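## Task

Remove the black key fob from the drawer of the small wooden box and set it directly on the table surface, not on top of anything. Then close the drawer. The box must stay roughly in its current spot and orientation, and the other item must remain inside the drawer.

## Robot and tools

Robot: two arms, left_arm and right_arm. Each base sits on a tilted plate, and both plates hang from one metal frame behind them. For the clearance check, a plate and its half of the frame count as part of that arm. Calibrated bases (scene frame): left_arm (+0.048, +0.320, +0.317) m, quat_wxyz (+0.957, -0.123, +0.264, +0.004); right_arm (+0.034, -0.209, +0.317) m, quat_wxyz (+0.957, +0.118, +0.266, +0.011).

Frame: the origin is at table-top height, halfway between the nominal bases. +x points out over the table, +z up, and left_arm is on the +y side. Image left and right do not follow the arm names. Each gripper's fingers point along its own +z and open and close along its own y. end_effector_position is the spot between the finger pads, just under 1 cm behind the tips. Reported poses can be a few cm off, more at long reach. Weight and friction can leave a gripper low, short or tilted, and tiny moves may not happen or may go sideways, so check position and quaternion after each move and correct any tilt.

Row layout (used by both execute_actions and move): always 16 numbers, even if one arm stays still. First left_arm: x, y, z (metres), qw, qx, qy, qz (w first), opening; then the same eight for right_arm. Positions and quaternions are absolute targets in the scene frame, not offsets. Opening runs from -1 (closed, 0 mm) to +1 (fully open, about 87 mm); +0.5 is about 69 mm, 0 about 43 mm, -0.5 about 18 mm. To hold an arm still, resend its last reported whole pose and its intended opening in every call. To keep an orientation, resend the same target quaternion rather than copying the drifted reported one. The controller limits each step's orientation change to 40 degrees from the measured one.

execute_actions: argument actions, a list holding one item or nothing. Empty list: just report the state (pictures of all cameras by default). {"rows": [...], "steps": n}: up to 15 rows, n from 5 to 15 control steps of 1/30 s; each row lasts one step and the last repeats. Here each arm's target may be no more than 0.6 m from its last reported position along any of that gripper's axes, or the call is refused and nothing moves. {"steps": n} without rows: wait up to 300 steps counted from the previous result, including your reply time. Optional cameras: a list of names, ["all"] or []; an unknown name invalidates the call.

move: target is one 16-number row or a list of up to 15 rows (no distance limit). speed is m/s, 0.002 to 2.9, default 0.25, one value or one per target; rotation is capped at twice that in rad/s. blend (m) rounds corners between listed targets; 0 stops at each. blocking=false returns about 0.5 s after starting. Paths are straight lines, all arms finish together, last 0.5 to 10 s, and do not avoid obstacles or the other arm. Faster moves stray and lag more and hit harder; a target placed far beyond a contact presses harder. Steer around an arm's own base, not near it, or its shoulder posture may flip. A changed opening on a later target is applied only after arrival and rest. The result adds a move: line: done (within 10 mm and 2 degrees), off_target, moving, held, fault, plus limits such as paced (pose clipped) or held (steps withheld). Neither done nor off_target tells you about contact.

wait: seconds from 0 to 10; lets a running move continue and returns early when it ends. stop: brakes a running move (fingers keep moving). zoom_image: camera (cam_high, cam_low, cam_left_wrist, cam_right_wrist) and region [x0, y0, x1, y1] in pixels, at most 504x504, on that camera's newest image. finished_scene: scene, the current scene number; irreversible, and the next scene's task arrives in its result.

Result lines: each gripper's end_effector_position and end_effector_quat_wxyz; grip_measured, on the same scale as opening (in Joint positions the gripper reads 0 closed to 1 open); Hand target, the pose now being driven toward; Joint velocities (may say within noise or be omitted); joint torques, which include gravity and wrap sign past ±28 N m on joints 1 to 3; motor temperatures. Joint ranges (rad): waist -2.618 to 3.054, shoulder 0 to 3.142, elbow 0 to 3.142 (straight at 2.901), wrist pitch and yaw -1.571 to 1.571, wrist roll -2.094 to 2.094.

Gripping: after the fingers touch an object, command about 0.04 below the grip_measured reading for a firm hold (less below for a lighter one). Readings may be off by about 1 mm. Closing fast squeezes harder.

Results are taken 5 steps before an action ends; those steps run afterwards.

Heat: holding loads, stretching out, or pushing at an unreachable pose warms motors. MOTOR HOT appears at 75 °C; at 90 °C the arm folds and idles; at 100 °C it goes limp.

Cameras (672x504): cam_high overhead, cam_low low front, and one on each wrist; calibration matrices are supplied.

Avoid: dropping or releasing moving objects, slams, hard hits or pushes, any arm stop, gripping the other arm's fingers or pressing the arms together (can fail the scene), and anything leaving the table. Loose items may occasionally get nudged by outside pushes.

Each tool is called after "Call:" as name(argument=value, ...), one argument or row to a line, values as JSON.

## Session

Call:
execute_actions(
  actions=[],
  cameras=["all"],
)

Scene clock: 0.00 s of 6000.00 s.
left_arm: end_effector_position=(+0.0997, +0.1270, +0.2928) grip_measured=+1.000 end_effector_quat_wxyz=(-0.035, +0.687, +0.534, -0.491) | right_arm: end_effector_position=(+0.4544, -0.2631, +0.1802) grip_measured=+1.000 end_effector_quat_wxyz=(+0.210, +0.029, +0.971, -0.113)
Joint positions: left_arm=[-0.98 1.553 0.577 -0.527 0.448 0.878 1] | right_arm=[0.037 1.58 0.906 0.109 0.457 -0.116 1]
Joint velocities: within noise
Joint torques (N m): no reading
Motor temperatures (°C): left_arm=[26 35 37 31 25 28 24] | right_arm=[25 31 31 31 29 29 29]
Heat: left arm: 37 °C; right arm: 31 °C.
Hand target: left_arm +0.1017, +0.1257, +0.2933; -0.031, +0.687, +0.534, -0.491 | right_arm +0.4616, -0.2645, +0.1866; +0.222, +0.034, +0.968, -0.113

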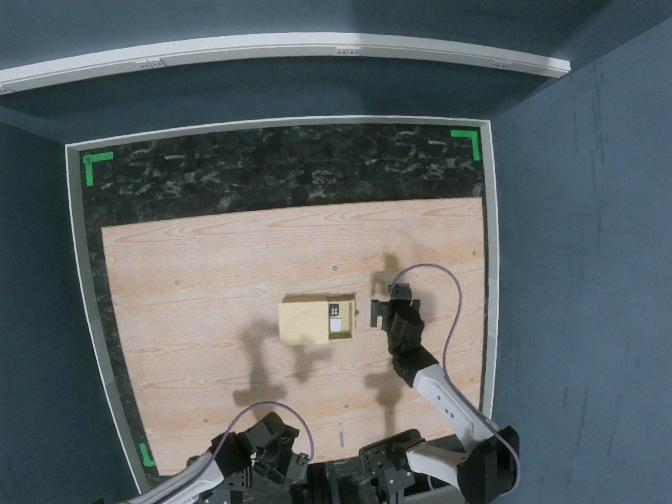

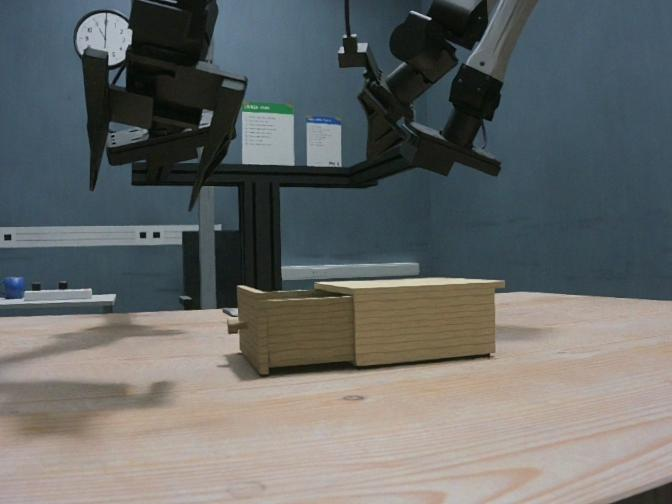

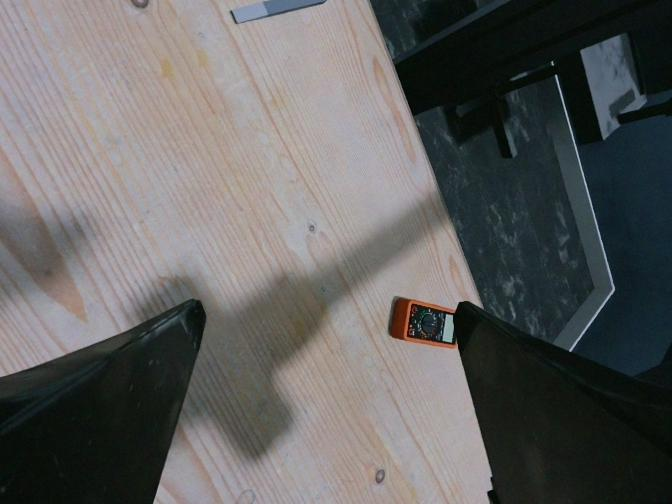

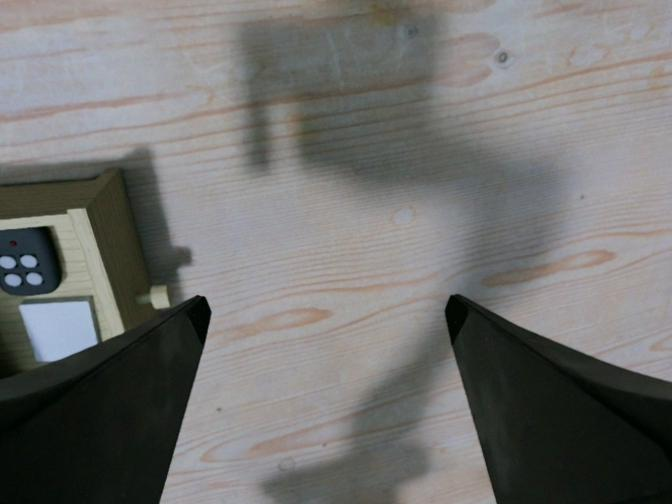

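Call:
zoom_image(
  camera="cam_high",
  region=[250, 260, 430, 395],
)

Call:
zoom_image(
  camera="cam_right_wrist",
  region=[0, 140, 240, 400],
)

Call:
zoom_image(
  camera="cam_low",
  region=[200, 250, 530, 400],
)

Scaled by 2.800 (camera's finer frame: 960x720).

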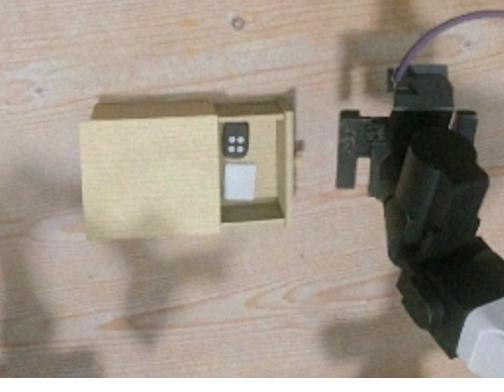

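Scaled by 1.938 (camera's finer frame: 960x720).

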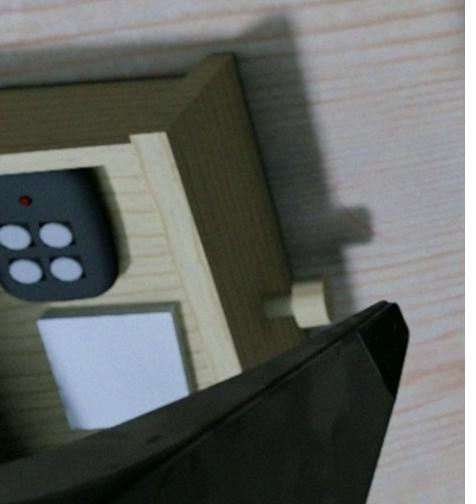

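Scaled by 1.527 (camera's finer frame: 960x720).

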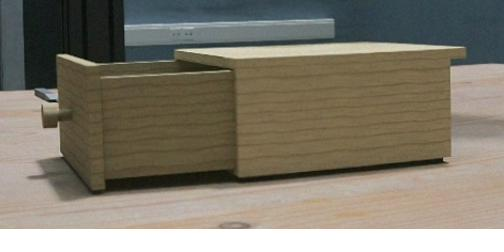

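Call:
move(
  target=[0.1017, 0.1257, 0.2933, -0.031, 0.687, 0.534, -0.491, 1.0, 0.425, -0.10, 0.16, 0.153, -0.6903, 0.6903, 0.153, 0.5],
  speed=0.3,
)

Scene clock: 11.57 s of 6000.00 s.
left_arm: end_effector_position=(+0.0997, +0.1270, +0.2928) grip_measured=+1.000 end_effector_quat_wxyz=(-0.035, +0.687, +0.534, -0.491) | right_arm: end_effector_position=(+0.4240, -0.1092, +0.1608) grip_measured=+0.500 end_effector_quat_wxyz=(-0.149, +0.683, -0.701, -0.142)
Joint positions: left_arm=[-0.98 1.553 0.577 -0.527 0.448 0.878 1] | right_arm=[0.259 1.769 1.084 -0.317 -0.044 -1.368 0.75]
Joint torques (N m): left_arm=[-3.04 -4.29 4.08 0.43 0.54 0.21] | right_arm=[5.03 -6.26 6.56 0.18 -0.48 -0.23]
Heat: left arm: 38 °C; right arm: 33 °C.
Hand target: left_arm +0.1017, +0.1257, +0.2932; -0.031, +0.687, +0.534, -0.491 | right_arm +0.4248, -0.1001, +0.1601; -0.153, +0.690, -0.690, -0.153
Off the commanded pose: left_arm 0.002 m, 0 deg | right_arm 0.009 m, 2 deg.
Kept back: nothing.
move: done
cam_right_wrist: T_world_to_cam=[[0.99991, -0.00648021, 0.011716, -0.428336], [-0.0110321, -0.894603, 0.446727, -0.145131], [0.0075863, -0.446816, -0.894594, 0.228222], [0, 0, 0, 1]] pos_world=[0.424965, -0.030637, 0.274018]

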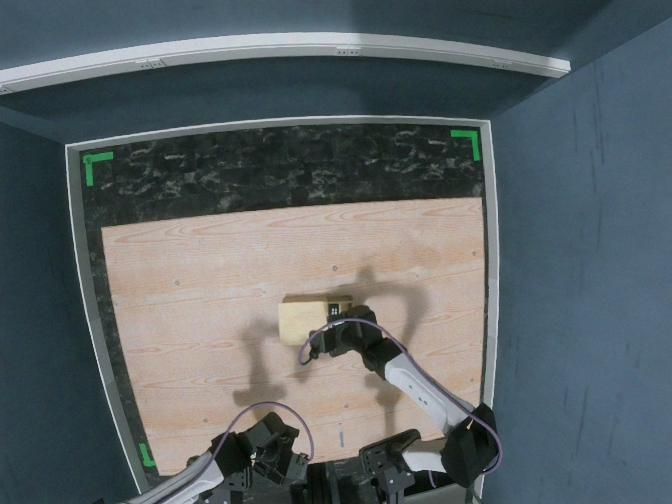

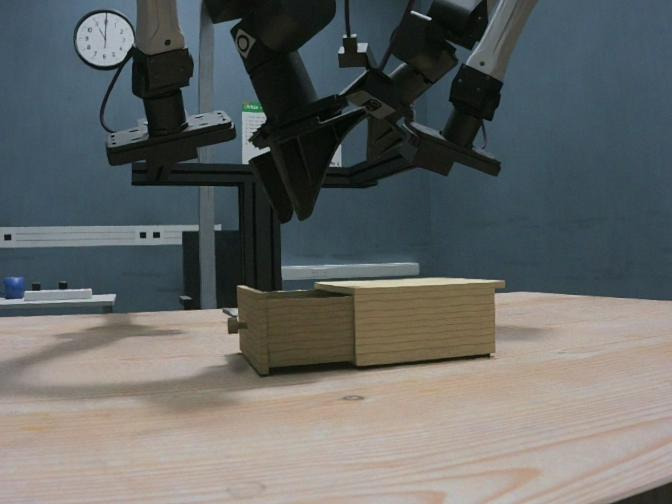

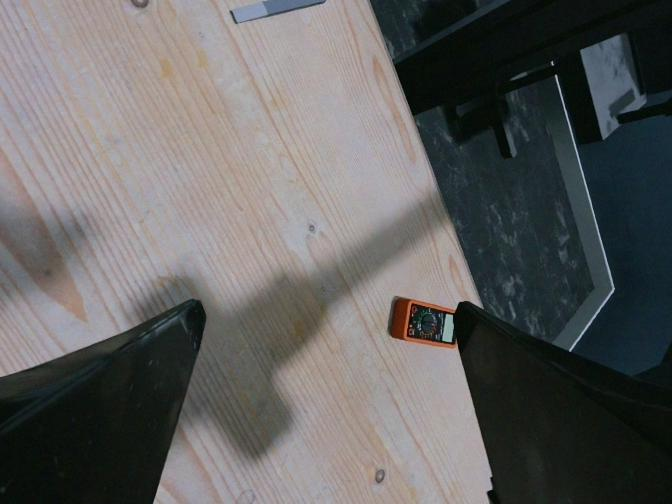

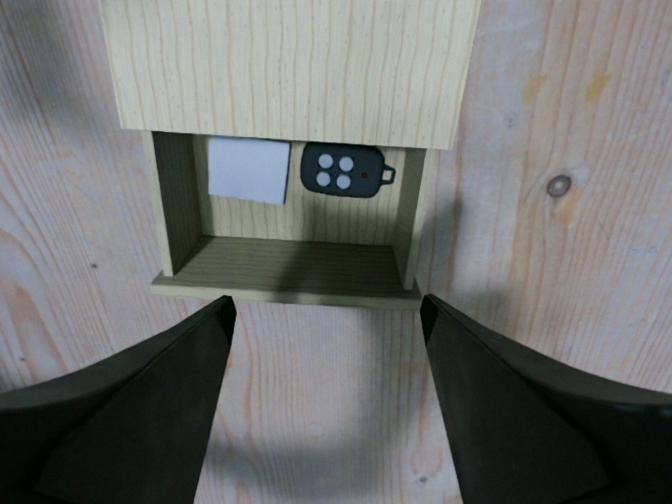

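Call:
zoom_image(
  camera="cam_right_wrist",
  region=[90, 80, 490, 380],
)

Call:
zoom_image(
  camera="cam_right_wrist",
  region=[190, 120, 440, 310],
)

Scaled by 1.260 (camera's finer frame: 960x720).

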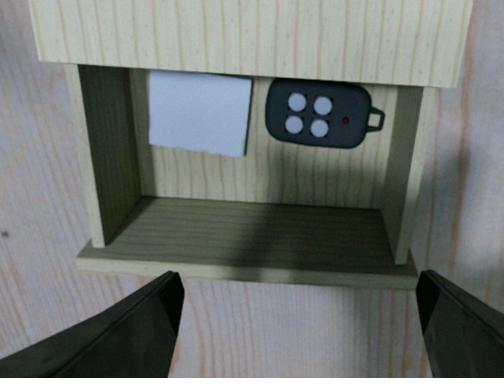

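Scaled by 2.016 (camera's finer frame: 960x720).

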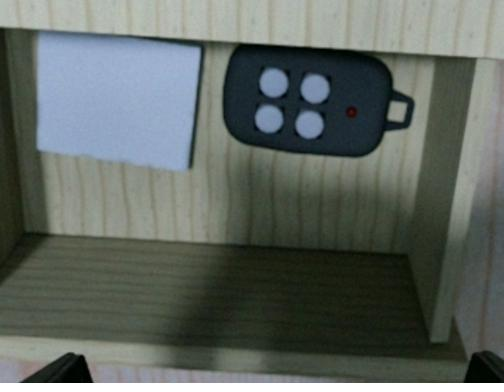

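Call:
move(
  target=[0.1017, 0.1257, 0.2933, -0.031, 0.687, 0.534, -0.491, 1.0, 0.430, -0.105, 0.13, 0.0038, 0.0434, 0.9953, 0.0871, 0.25],
  speed=0.35,
)

Scene clock: 17.10 s of 6000.00 s.
left_arm: end_effector_position=(+0.0997, +0.1270, +0.2928) grip_measured=+1.000 end_effector_quat_wxyz=(-0.035, +0.687, +0.534, -0.491) | right_arm: end_effector_position=(+0.4271, -0.1009, +0.1356) grip_measured=+0.250 end_effector_quat_wxyz=(+0.007, +0.034, +0.995, +0.096)
Joint positions: left_arm=[-0.98 1.553 0.577 -0.527 0.448 0.878 1] | right_arm=[0.223 1.957 1.321 -0.396 0.159 0.214 0.625]
Joint torques (N m): left_arm=[-3.02 -4.31 4.05 0.43 0.54 0.21] | right_arm=[3.32 -7.39 6.95 0.21 0 -0.05]
Heat: left arm: 38 °C; right arm: 33 °C.
Hand target: left_arm +0.1017, +0.1257, +0.2932; -0.031, +0.687, +0.534, -0.491 | right_arm +0.4298, -0.1050, +0.1301; +0.004, +0.043, +0.995, +0.087
Off the commanded pose: left_arm 0.002 m, 0 deg | right_arm 0.007 m, 2 deg.
Kept back: nothing.
move: done
cam_right_wrist: T_world_to_cam=[[-0.0452584, -0.980164, -0.192952, -0.0552162], [-0.653119, -0.11712, 0.748143, 0.185339], [-0.755902, 0.159881, -0.634863, 0.561508], [0, 0, 0, 1]] pos_world=[0.542994, -0.122188, 0.207166]

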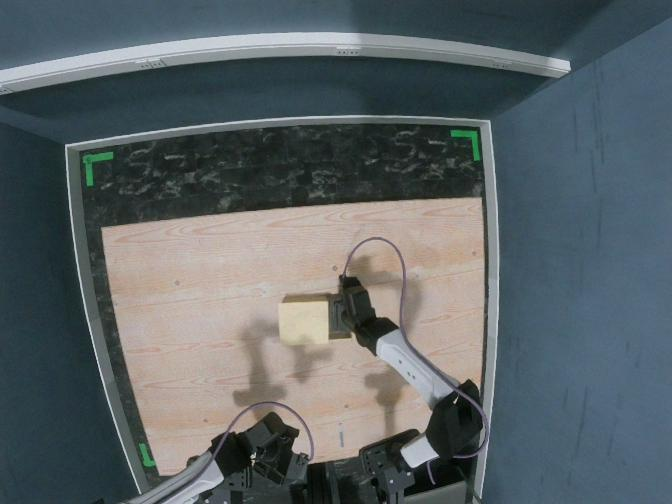

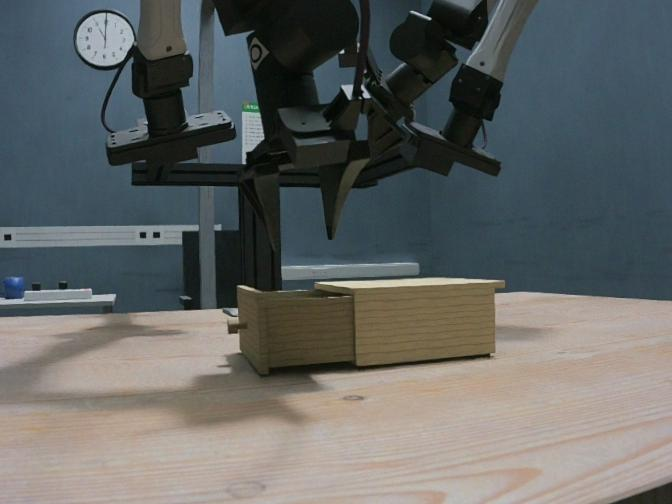

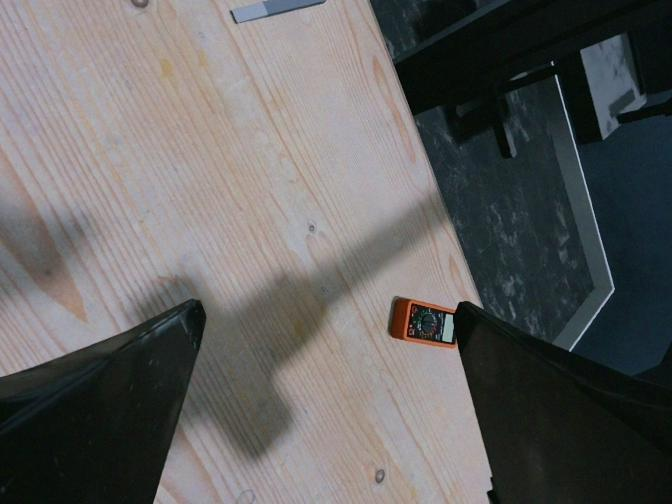

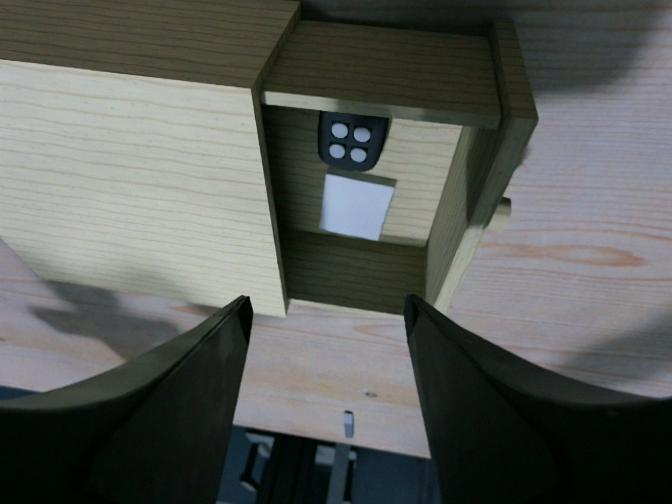

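Call:
zoom_image(
  camera="cam_right_wrist",
  region=[220, 60, 460, 320],
)

Call:
zoom_image(
  camera="cam_low",
  region=[200, 130, 420, 390],
)

Scaled by 1.938 (camera's finer frame: 960x720).

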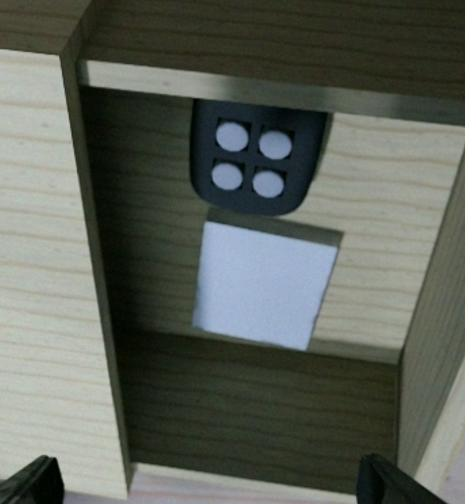

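Scaled by 1.938 (camera's finer frame: 960x720).

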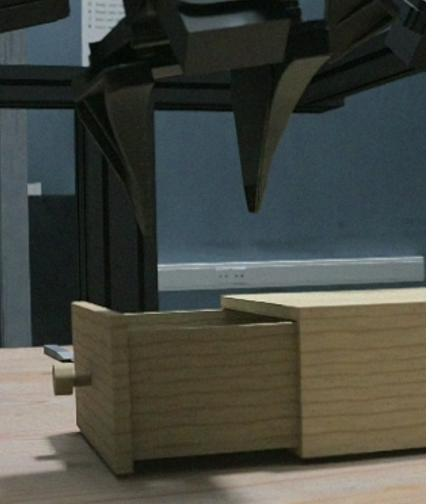

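Call:
move(
  target=[
    [0.1017, 0.1257, 0.2933, -0.031, 0.687, 0.534, -0.491, 1.0, 0.406, -0.128, 0.11, 0.0, 0.0297, 0.9996, 0.0, -0.9],
    [0.1017, 0.1257, 0.2933, -0.031, 0.687, 0.534, -0.491, 1.0, 0.406, -0.128, 0.045, 0.0, 0.0297, 0.9996, 0.0, -0.9],
  ],
  speed=[0.2, 0.15],
)

Scene clock: 21.90 s of 6000.00 s.
left_arm: end_effector_position=(+0.0997, +0.1270, +0.2928) grip_measured=+1.000 end_effector_quat_wxyz=(-0.035, +0.687, +0.534, -0.491) | right_arm: end_effector_position=(+0.4002, -0.1261, +0.0513) grip_measured=-0.900 end_effector_quat_wxyz=(-0.008, +0.027, +1.000, +0.001)
Joint positions: left_arm=[-0.98 1.553 0.577 -0.527 0.448 0.878 1] | right_arm=[0.182 2.185 1.324 -0.224 0.321 0.18 0.05]
Joint torques (N m): left_arm=[-3.03 -4.36 4.03 0.43 0.53 0.21] | right_arm=[3.62 -7.43 4.86 0.38 0 -0.27]
Heat: left arm: 39 °C; right arm: 34 °C.
Hand target: left_arm +0.1017, +0.1257, +0.2932; -0.031, +0.687, +0.534, -0.491 | right_arm +0.4060, -0.1281, +0.0453; +0.000, +0.030, +1.000, +0.000
Off the commanded pose: left_arm 0.002 m, 0 deg | right_arm 0.009 m, 1 deg.
Kept back: nothing.
move: done
cam_right_wrist: T_world_to_cam=[[-0.0340471, -0.999412, -0.00399306, -0.113974], [-0.626084, 0.0182143, 0.779543, 0.232538], [-0.779012, 0.0290412, -0.626336, 0.484093], [0, 0, 0, 1]] pos_world=[0.518822, -0.132201, 0.121476]

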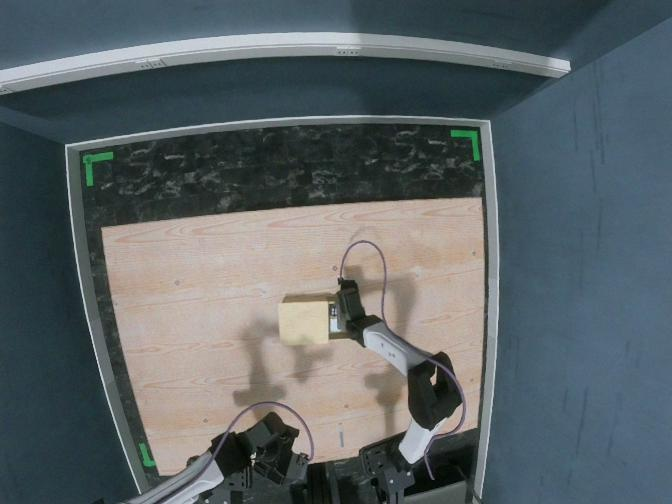

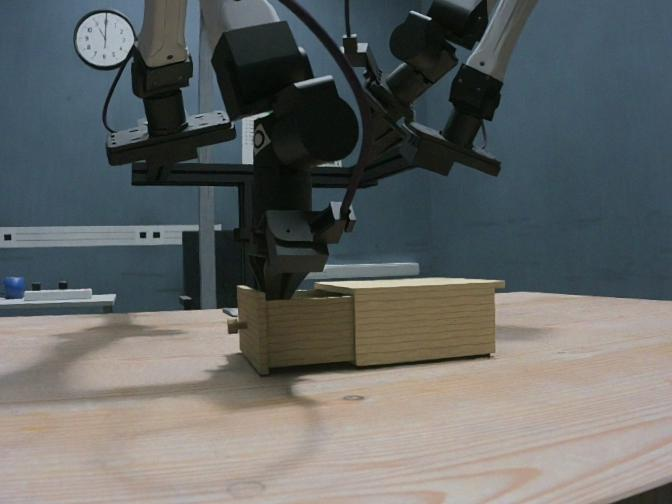

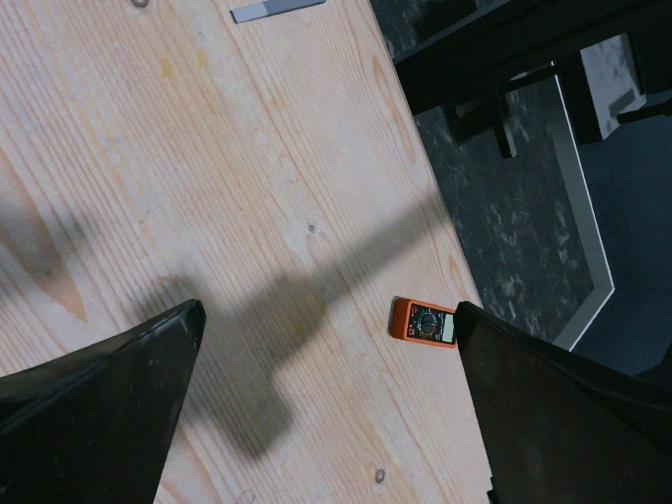

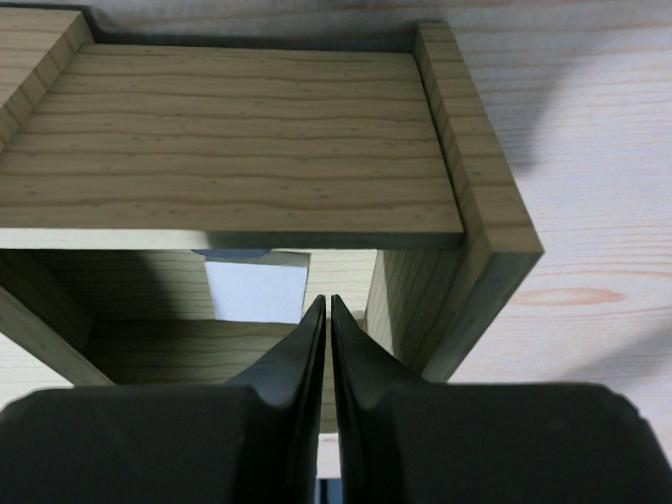

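Call:
move(
  target=[0.1017, 0.1257, 0.2933, -0.031, 0.687, 0.534, -0.491, 1.0, 0.406, -0.150, 0.045, 0.0, 0.0297, 0.9996, 0.0, -0.9],
  speed=0.05,
)

Scene clock: 22.87 s of 6000.00 s.
left_arm: end_effector_position=(+0.0997, +0.1270, +0.2928) grip_measured=+1.000 end_effector_quat_wxyz=(-0.035, +0.687, +0.534, -0.491) | right_arm: end_effector_position=(+0.4022, -0.1366, +0.0467) grip_measured=-0.900 end_effector_quat_wxyz=(-0.009, +0.028, +1.000, +0.012)
Joint positions: left_arm=[-0.98 1.553 0.577 -0.527 0.448 0.878 1] | right_arm=[0.145 2.185 1.324 -0.213 0.282 0.146 0.05]
Joint torques (N m): left_arm=[-3.06 -4.34 4.1 0.43 0.54 0.22] | right_arm=[1.92 -9.73 2.14 0.39 0.12 -0.4]
Heat: left arm: 39 °C; right arm: 34 °C.
Hand target: left_arm +0.1017, +0.1257, +0.2932; -0.031, +0.687, +0.534, -0.491 | right_arm +0.4059, -0.1499, +0.0452; +0.000, +0.030, +1.000, +0.000
Off the commanded pose: left_arm 0.002 m, 0 deg | right_arm 0.014 m, 2 deg.
Kept back: nothing.
move: off_target (right_arm)
cam_right_wrist: T_world_to_cam=[[-0.0347606, -0.999066, -0.0256754, -0.123134], [-0.624681, 0.00166656, 0.780878, 0.234663], [-0.780106, 0.0431827, -0.624156, 0.485334], [0, 0, 0, 1]] pos_world=[0.520921, -0.144368, 0.116519]

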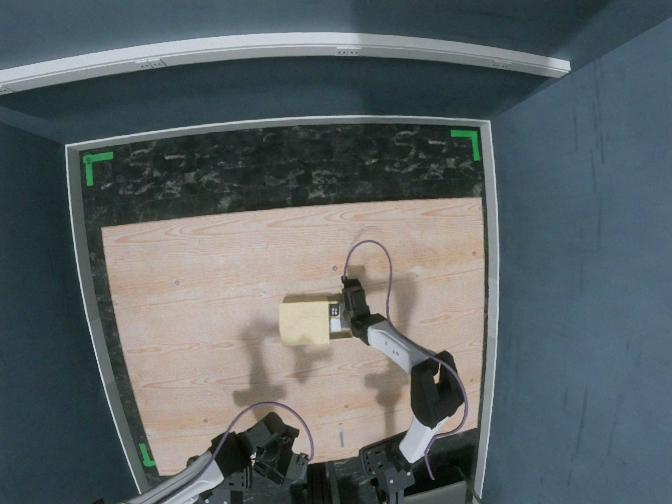

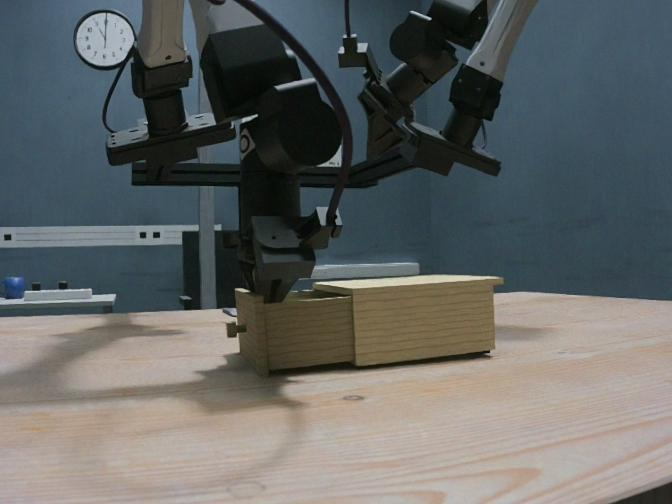

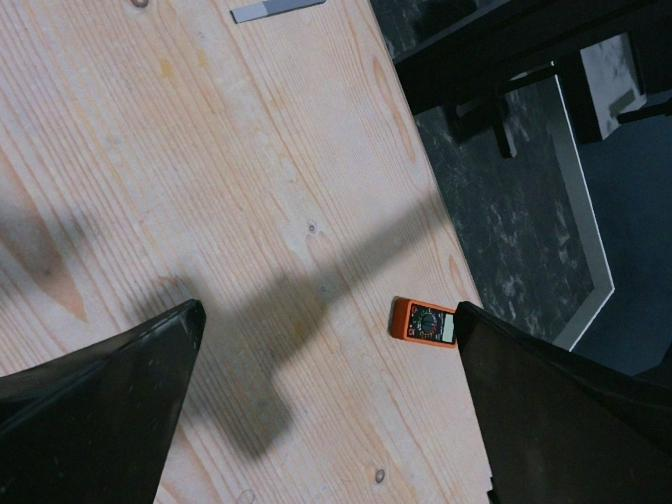

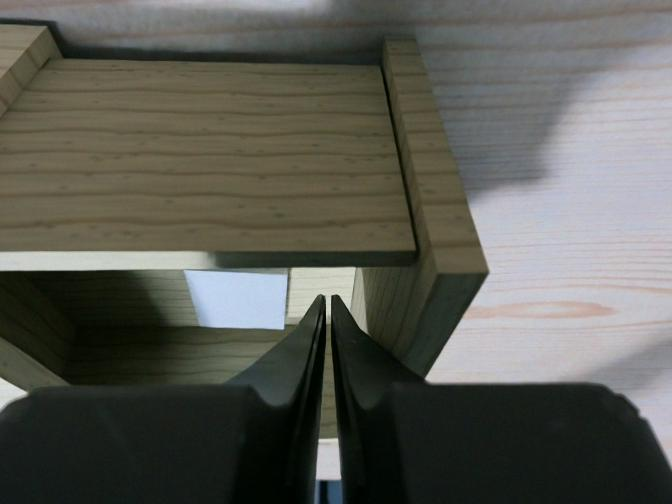

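Call:
zoom_image(
  camera="cam_low",
  region=[200, 250, 530, 400],
)

Scaled by 1.527 (camera's finer frame: 960x720).

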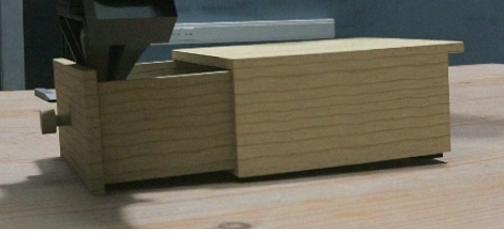

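Call:
move(
  target=[
    [0.1017, 0.1257, 0.2933, -0.031, 0.687, 0.534, -0.491, 1.0, 0.406, -0.128, 0.05, 0.0, 0.0297, 0.9996, 0.0, -0.9],
    [0.1017, 0.1257, 0.2933, -0.031, 0.687, 0.534, -0.491, 1.0, 0.410, -0.122, 0.11, 0.0026, 0.0297, 0.9957, 0.0871, -0.9],
  ],
  speed=[0.08, 0.15],
)

Scene clock: 26.30 s of 6000.00 s.
left_arm: end_effector_position=(+0.0997, +0.1270, +0.2928) grip_measured=+1.000 end_effector_quat_wxyz=(-0.035, +0.687, +0.534, -0.491) | right_arm: end_effector_position=(+0.4015, -0.1197, +0.0983) grip_measured=-0.900 end_effector_quat_wxyz=(-0.010, +0.027, +0.996, +0.081)
Joint positions: left_arm=[-0.98 1.553 0.577 -0.527 0.448 0.878 1] | right_arm=[0.166 2.017 1.246 -0.293 0.155 0.16 0.05]
Joint torques (N m): left_arm=[-3.06 -4.36 4.03 0.43 0.54 0.21] | right_arm=[3.79 -11.81 3.28 0.1 -0.2 -0.21]
Heat: left arm: 39 °C; right arm: 34 °C.
Hand target: left_arm +0.1017, +0.1257, +0.2932; -0.031, +0.687, +0.534, -0.491 | right_arm +0.4098, -0.1219, +0.1097; +0.003, +0.030, +0.996, +0.087
Off the commanded pose: left_arm 0.002 m, 0 deg | right_arm 0.015 m, 2 deg.
Kept back: nothing.
move: off_target (right_arm)
cam_right_wrist: T_world_to_cam=[[-0.0351166, -0.986013, -0.162925, -0.0895922], [-0.625184, -0.105514, 0.773312, 0.182007], [-0.779687, 0.129014, -0.612734, 0.525186], [0, 0, 0, 1]] pos_world=[0.520123, -0.136891, 0.166454]

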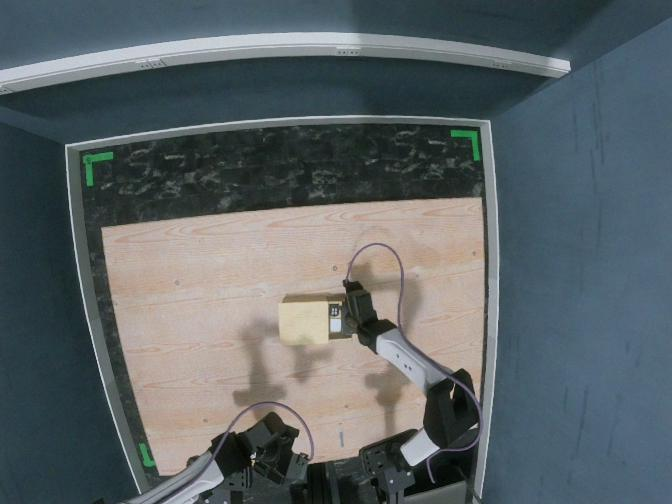

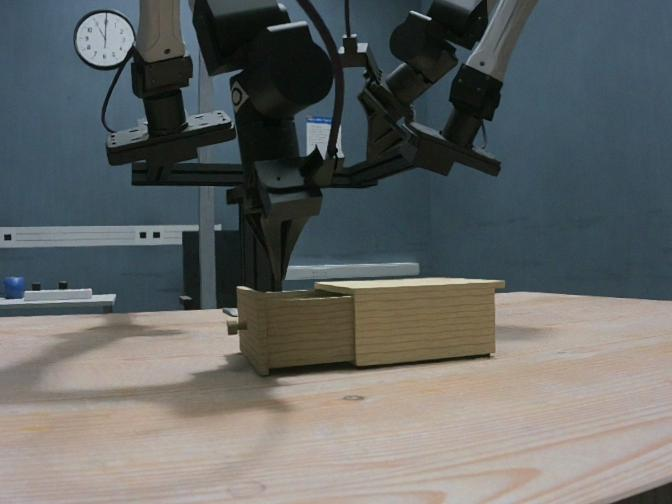

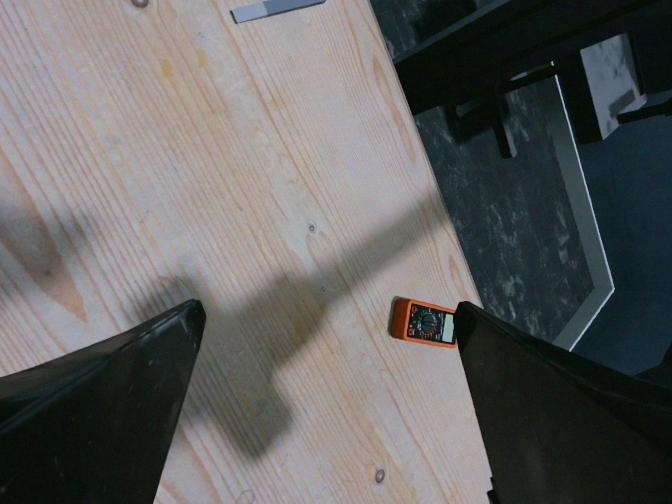

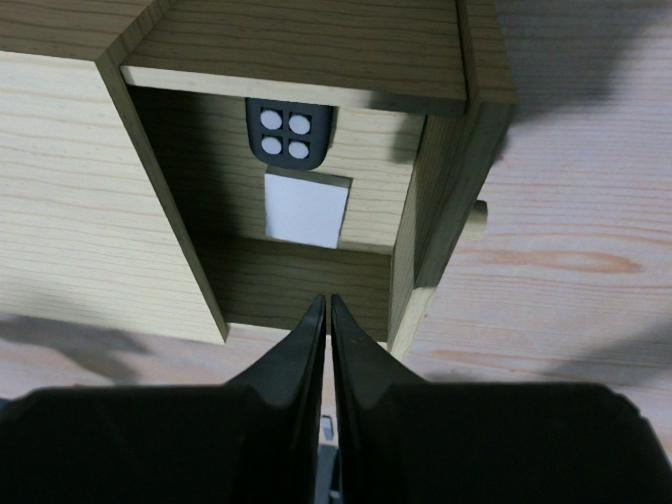

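Call:
move(
  target=[
    [0.1017, 0.1257, 0.2933, -0.031, 0.687, 0.534, -0.491, 1.0, 0.436, -0.097, 0.085, 0.0026, 0.0297, 0.9957, 0.0871, -0.9],
    [0.1017, 0.1257, 0.2933, -0.031, 0.687, 0.534, -0.491, 1.0, 0.437, -0.096, 0.052, 0.0026, 0.0297, 0.9957, 0.0871, -0.9],
  ],
  speed=[0.15, 0.1],
  cameras=["cam_right_wrist", "cam_low"],
)

Scene clock: 28.53 s of 6000.00 s.
left_arm: end_effector_position=(+0.0997, +0.1270, +0.2928) grip_measured=+1.000 end_effector_quat_wxyz=(-0.035, +0.687, +0.534, -0.491) | right_arm: end_effector_position=(+0.4298, -0.0946, +0.0580) grip_measured=-0.900 end_effector_quat_wxyz=(-0.007, +0.026, +0.996, +0.086)
Joint positions: left_arm=[-0.98 1.553 0.577 -0.527 0.448 0.878 1] | right_arm=[0.182 2.219 1.46 -0.298 0.153 0.171 0.05]
Joint torques (N m): left_arm=[-3.04 -4.33 4.1 0.42 0.53 0.21] | right_arm=[3.78 -8.27 5.6 0.41 -0.12 -0.23]
Heat: left arm: 39 °C; right arm: 35 °C.
Hand target: left_arm +0.1017, +0.1257, +0.2932; -0.031, +0.687, +0.534, -0.491 | right_arm +0.4368, -0.0961, +0.0523; +0.003, +0.030, +0.996, +0.087
Off the commanded pose: left_arm 0.002 m, 0 deg | right_arm 0.009 m, 1 deg.
Kept back: nothing.
move: done
cam_right_wrist: T_world_to_cam=[[-0.0330646, -0.984391, -0.172859, -0.070685], [-0.631298, -0.113514, 0.767188, 0.23583], [-0.774835, 0.134493, -0.617691, 0.518031], [0, 0, 0, 1]] pos_world=[0.54793, -0.112483, 0.126839]
Images, in order (width x height): cam_low 672x504, cam_right_wrist 672x504.

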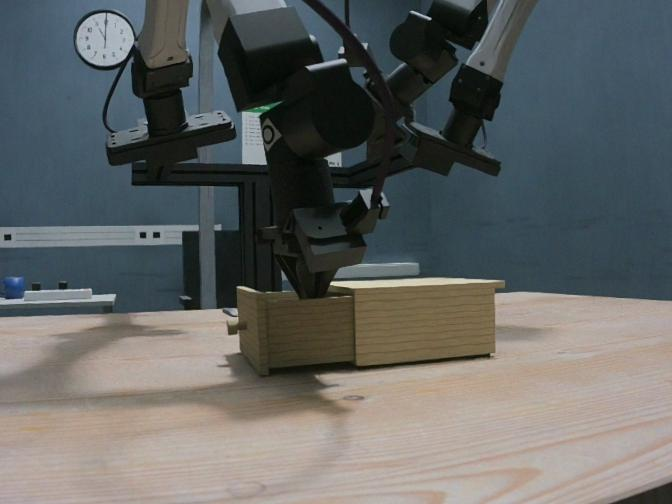

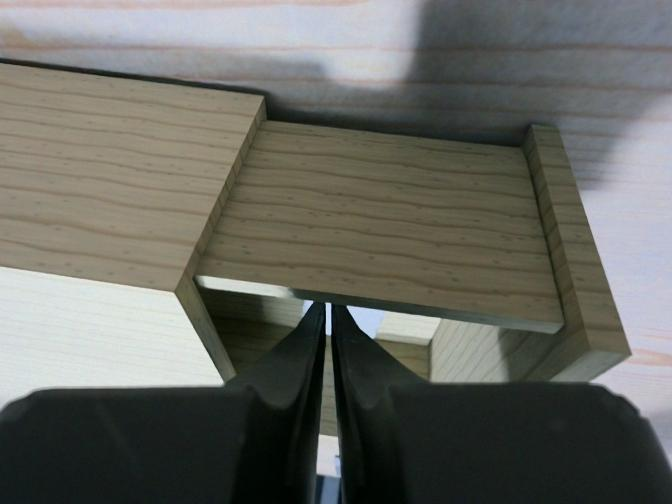

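Call:
move(
  target=[0.1017, 0.1257, 0.2933, -0.031, 0.687, 0.534, -0.491, 1.0, 0.438, -0.092, 0.022, 0.0026, 0.0297, 0.9957, 0.0871, -0.9],
  speed=0.08,
  cameras=["cam_right_wrist", "cam_low"],
)

Scene clock: 29.93 s of 6000.00 s.
left_arm: end_effector_position=(+0.0997, +0.1270, +0.2928) grip_measured=+1.000 end_effector_quat_wxyz=(-0.035, +0.687, +0.534, -0.491) | right_arm: end_effector_position=(+0.4269, -0.0905, +0.0406) grip_measured=-0.900 end_effector_quat_wxyz=(-0.018, +0.023, +0.996, +0.085)
Joint positions: left_arm=[-0.98 1.553 0.577 -0.527 0.448 0.878 1] | right_arm=[0.178 2.288 1.513 -0.306 0.15 0.166 0.05]
Joint torques (N m): left_arm=[-3.02 -4.37 4.05 0.43 0.53 0.21] | right_arm=[2.99 -6.13 6.2 0.85 -0.14 -0.29]
Heat: left arm: 39 °C; right arm: 35 °C.
Hand target: left_arm +0.1017, +0.1257, +0.2932; -0.031, +0.687, +0.534, -0.491 | right_arm +0.4372, -0.0926, +0.0235; +0.002, +0.029, +0.996, +0.087
Off the commanded pose: left_arm 0.002 m, 0 deg | right_arm 0.022 m, 3 deg.
Kept back: nothing.
move: off_target (right_arm)
cam_right_wrist: T_world_to_cam=[[-0.0275221, -0.984918, -0.17082, -0.0722142], [-0.612711, -0.118399, 0.781388, 0.238802], [-0.789828, 0.126169, -0.600211, 0.509426], [0, 0, 0, 1]] pos_world=[0.546688, -0.107125, 0.106831]
Images, in order (width x height): cam_low 672x504, cam_right_wrist 672x504.

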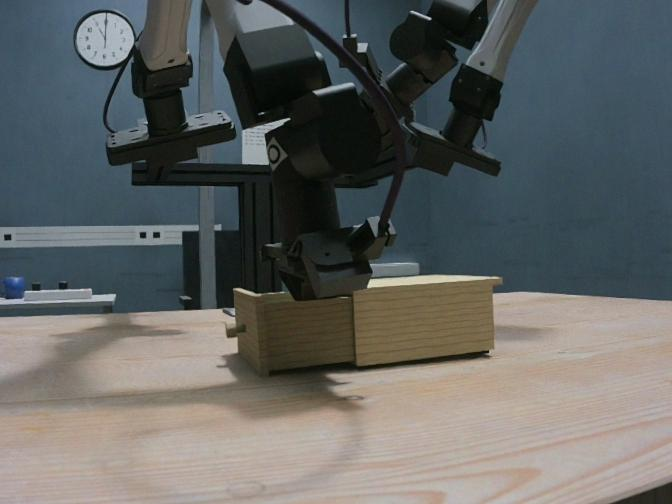

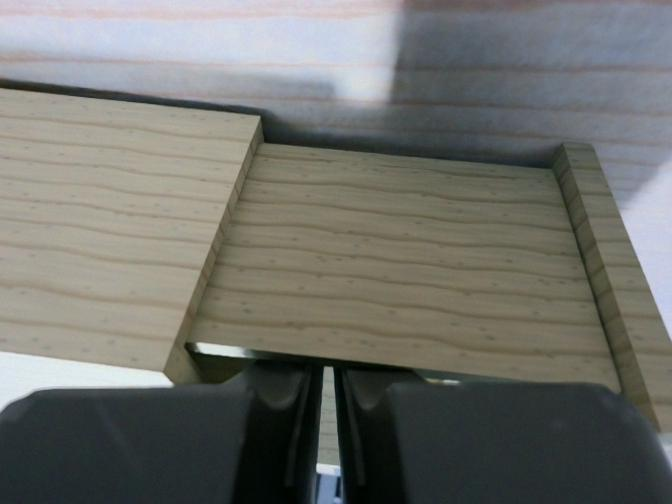

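Call:
zoom_image(
  camera="cam_right_wrist",
  region=[160, 320, 480, 504],
)

Call:
zoom_image(
  camera="cam_low",
  region=[220, 220, 520, 400],
)

Scaled by 1.575 (camera's finer frame: 960x720).

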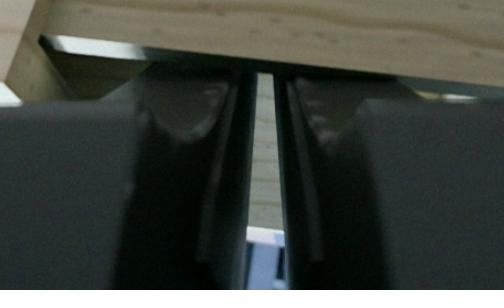

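Scaled by 1.680 (camera's finer frame: 960x720).

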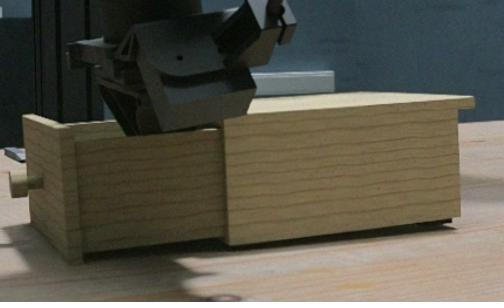

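Call:
move(
  target=[
    [0.1017, 0.1257, 0.2933, -0.031, 0.687, 0.534, -0.491, 1.0, 0.437, -0.12, 0.022, 0.0026, 0.0297, 0.9957, 0.0871, -0.9],
    [0.1017, 0.1257, 0.2933, -0.031, 0.687, 0.534, -0.491, 1.0, 0.437, -0.12, 0.06, 0.0026, 0.0297, 0.9957, 0.0871, -0.9],
    [0.1017, 0.1257, 0.2933, -0.031, 0.687, 0.534, -0.491, 1.0, 0.430, -0.125, 0.13, 0.0026, 0.0297, 0.9957, 0.0871, -0.4],
  ],
  speed=[0.06, 0.1, 0.2],
)

Scene clock: 34.00 s of 6000.00 s.
left_arm: end_effector_position=(+0.0997, +0.1270, +0.2928) grip_measured=+1.000 end_effector_quat_wxyz=(-0.035, +0.687, +0.534, -0.491) | right_arm: end_effector_position=(+0.4239, -0.1254, +0.1185) grip_measured=-0.400 end_effector_quat_wxyz=(-0.009, +0.028, +0.996, +0.088)
Joint positions: left_arm=[-0.98 1.553 0.577 -0.527 0.448 0.878 1] | right_arm=[0.156 1.991 1.338 -0.406 0.135 0.152 0.3]
Joint torques (N m): left_arm=[-3.03 -4.33 4.07 0.44 0.53 0.21] | right_arm=[5.04 -11.79 3.75 0.13 0.02 -0.06]
Heat: left arm: 39 °C; right arm: 35 °C.
Hand target: left_arm +0.1017, +0.1257, +0.2932; -0.031, +0.687, +0.534, -0.491 | right_arm +0.4299, -0.1249, +0.1298; +0.003, +0.030, +0.996, +0.087
Off the commanded pose: left_arm 0.002 m, 0 deg | right_arm 0.013 m, 1 deg.
Kept back: nothing.
move: off_target (right_arm); target 3's new opening was sent with right_arm's hand 0.013 m and 1 deg from that target
cam_right_wrist: T_world_to_cam=[[-0.0358694, -0.983427, -0.177719, -0.0888536], [-0.627126, -0.116309, 0.770185, 0.179665], [-0.778092, 0.139078, -0.612561, 0.556415], [0, 0, 0, 1]] pos_world=[0.542427, -0.143869, 0.186672]

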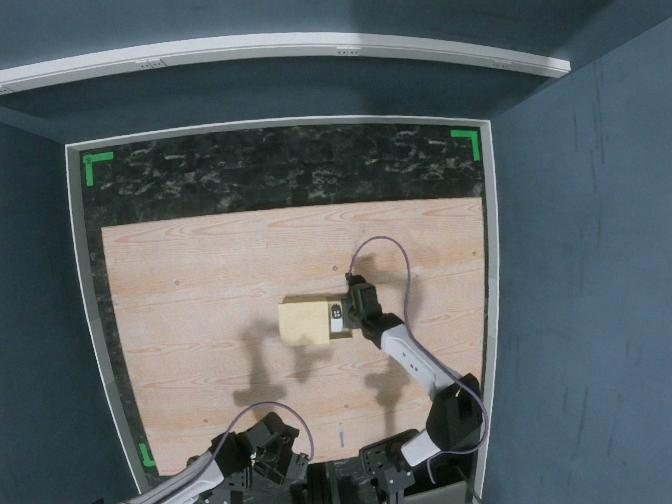

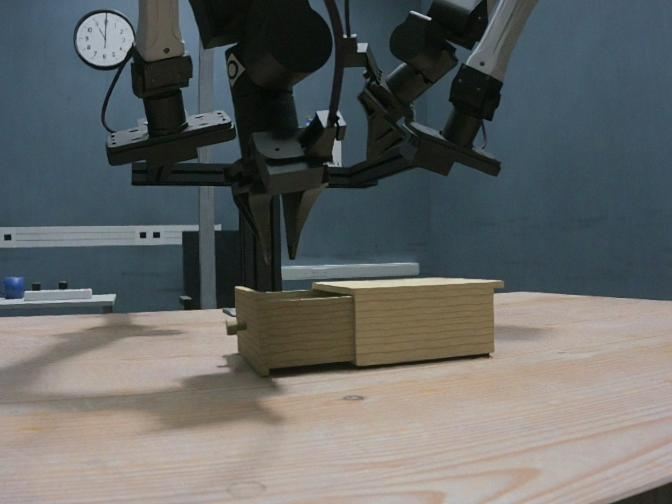

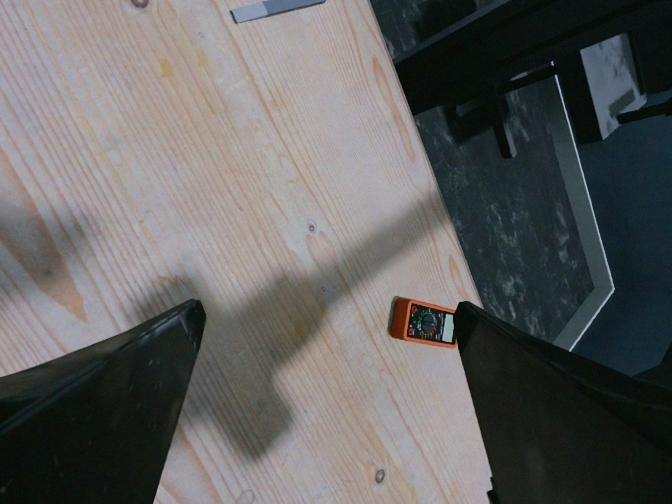

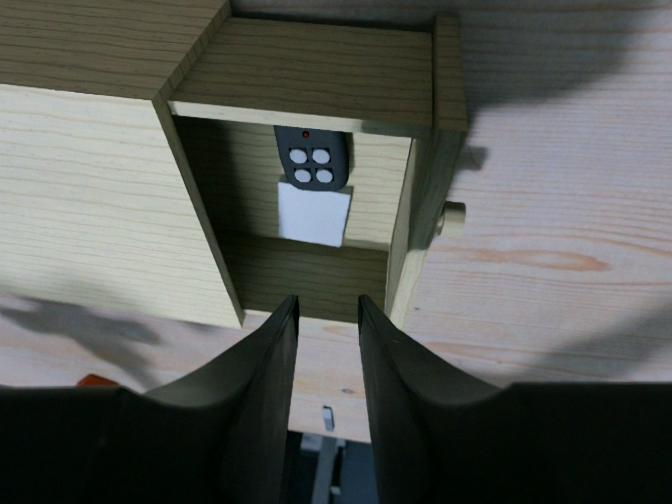

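Call:
zoom_image(
  camera="cam_right_wrist",
  region=[140, 80, 480, 335],
)

Call:
zoom_image(
  camera="cam_low",
  region=[200, 250, 530, 400],
)

Call:
zoom_image(
  camera="cam_high",
  region=[250, 260, 430, 395],
)

Scaled by 1.482 (camera's finer frame: 960x720).

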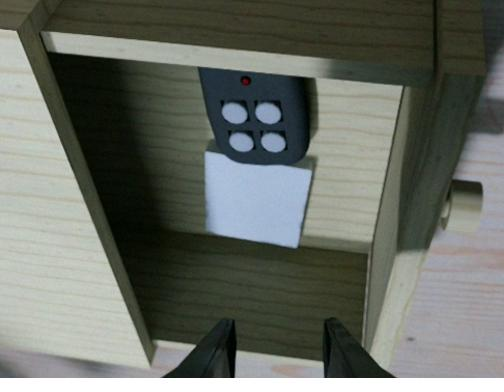

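Scaled by 1.527 (camera's finer frame: 960x720).

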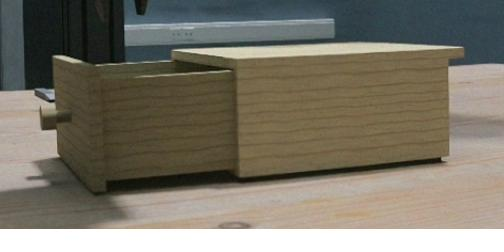

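Scaled by 2.800 (camera's finer frame: 960x720).

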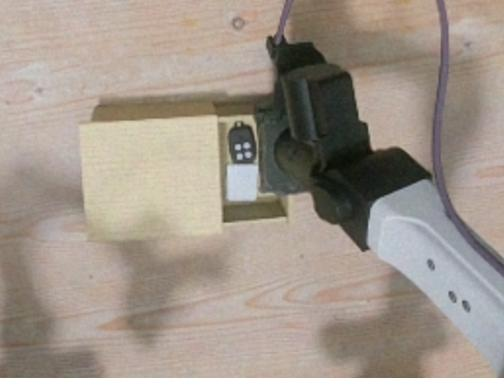

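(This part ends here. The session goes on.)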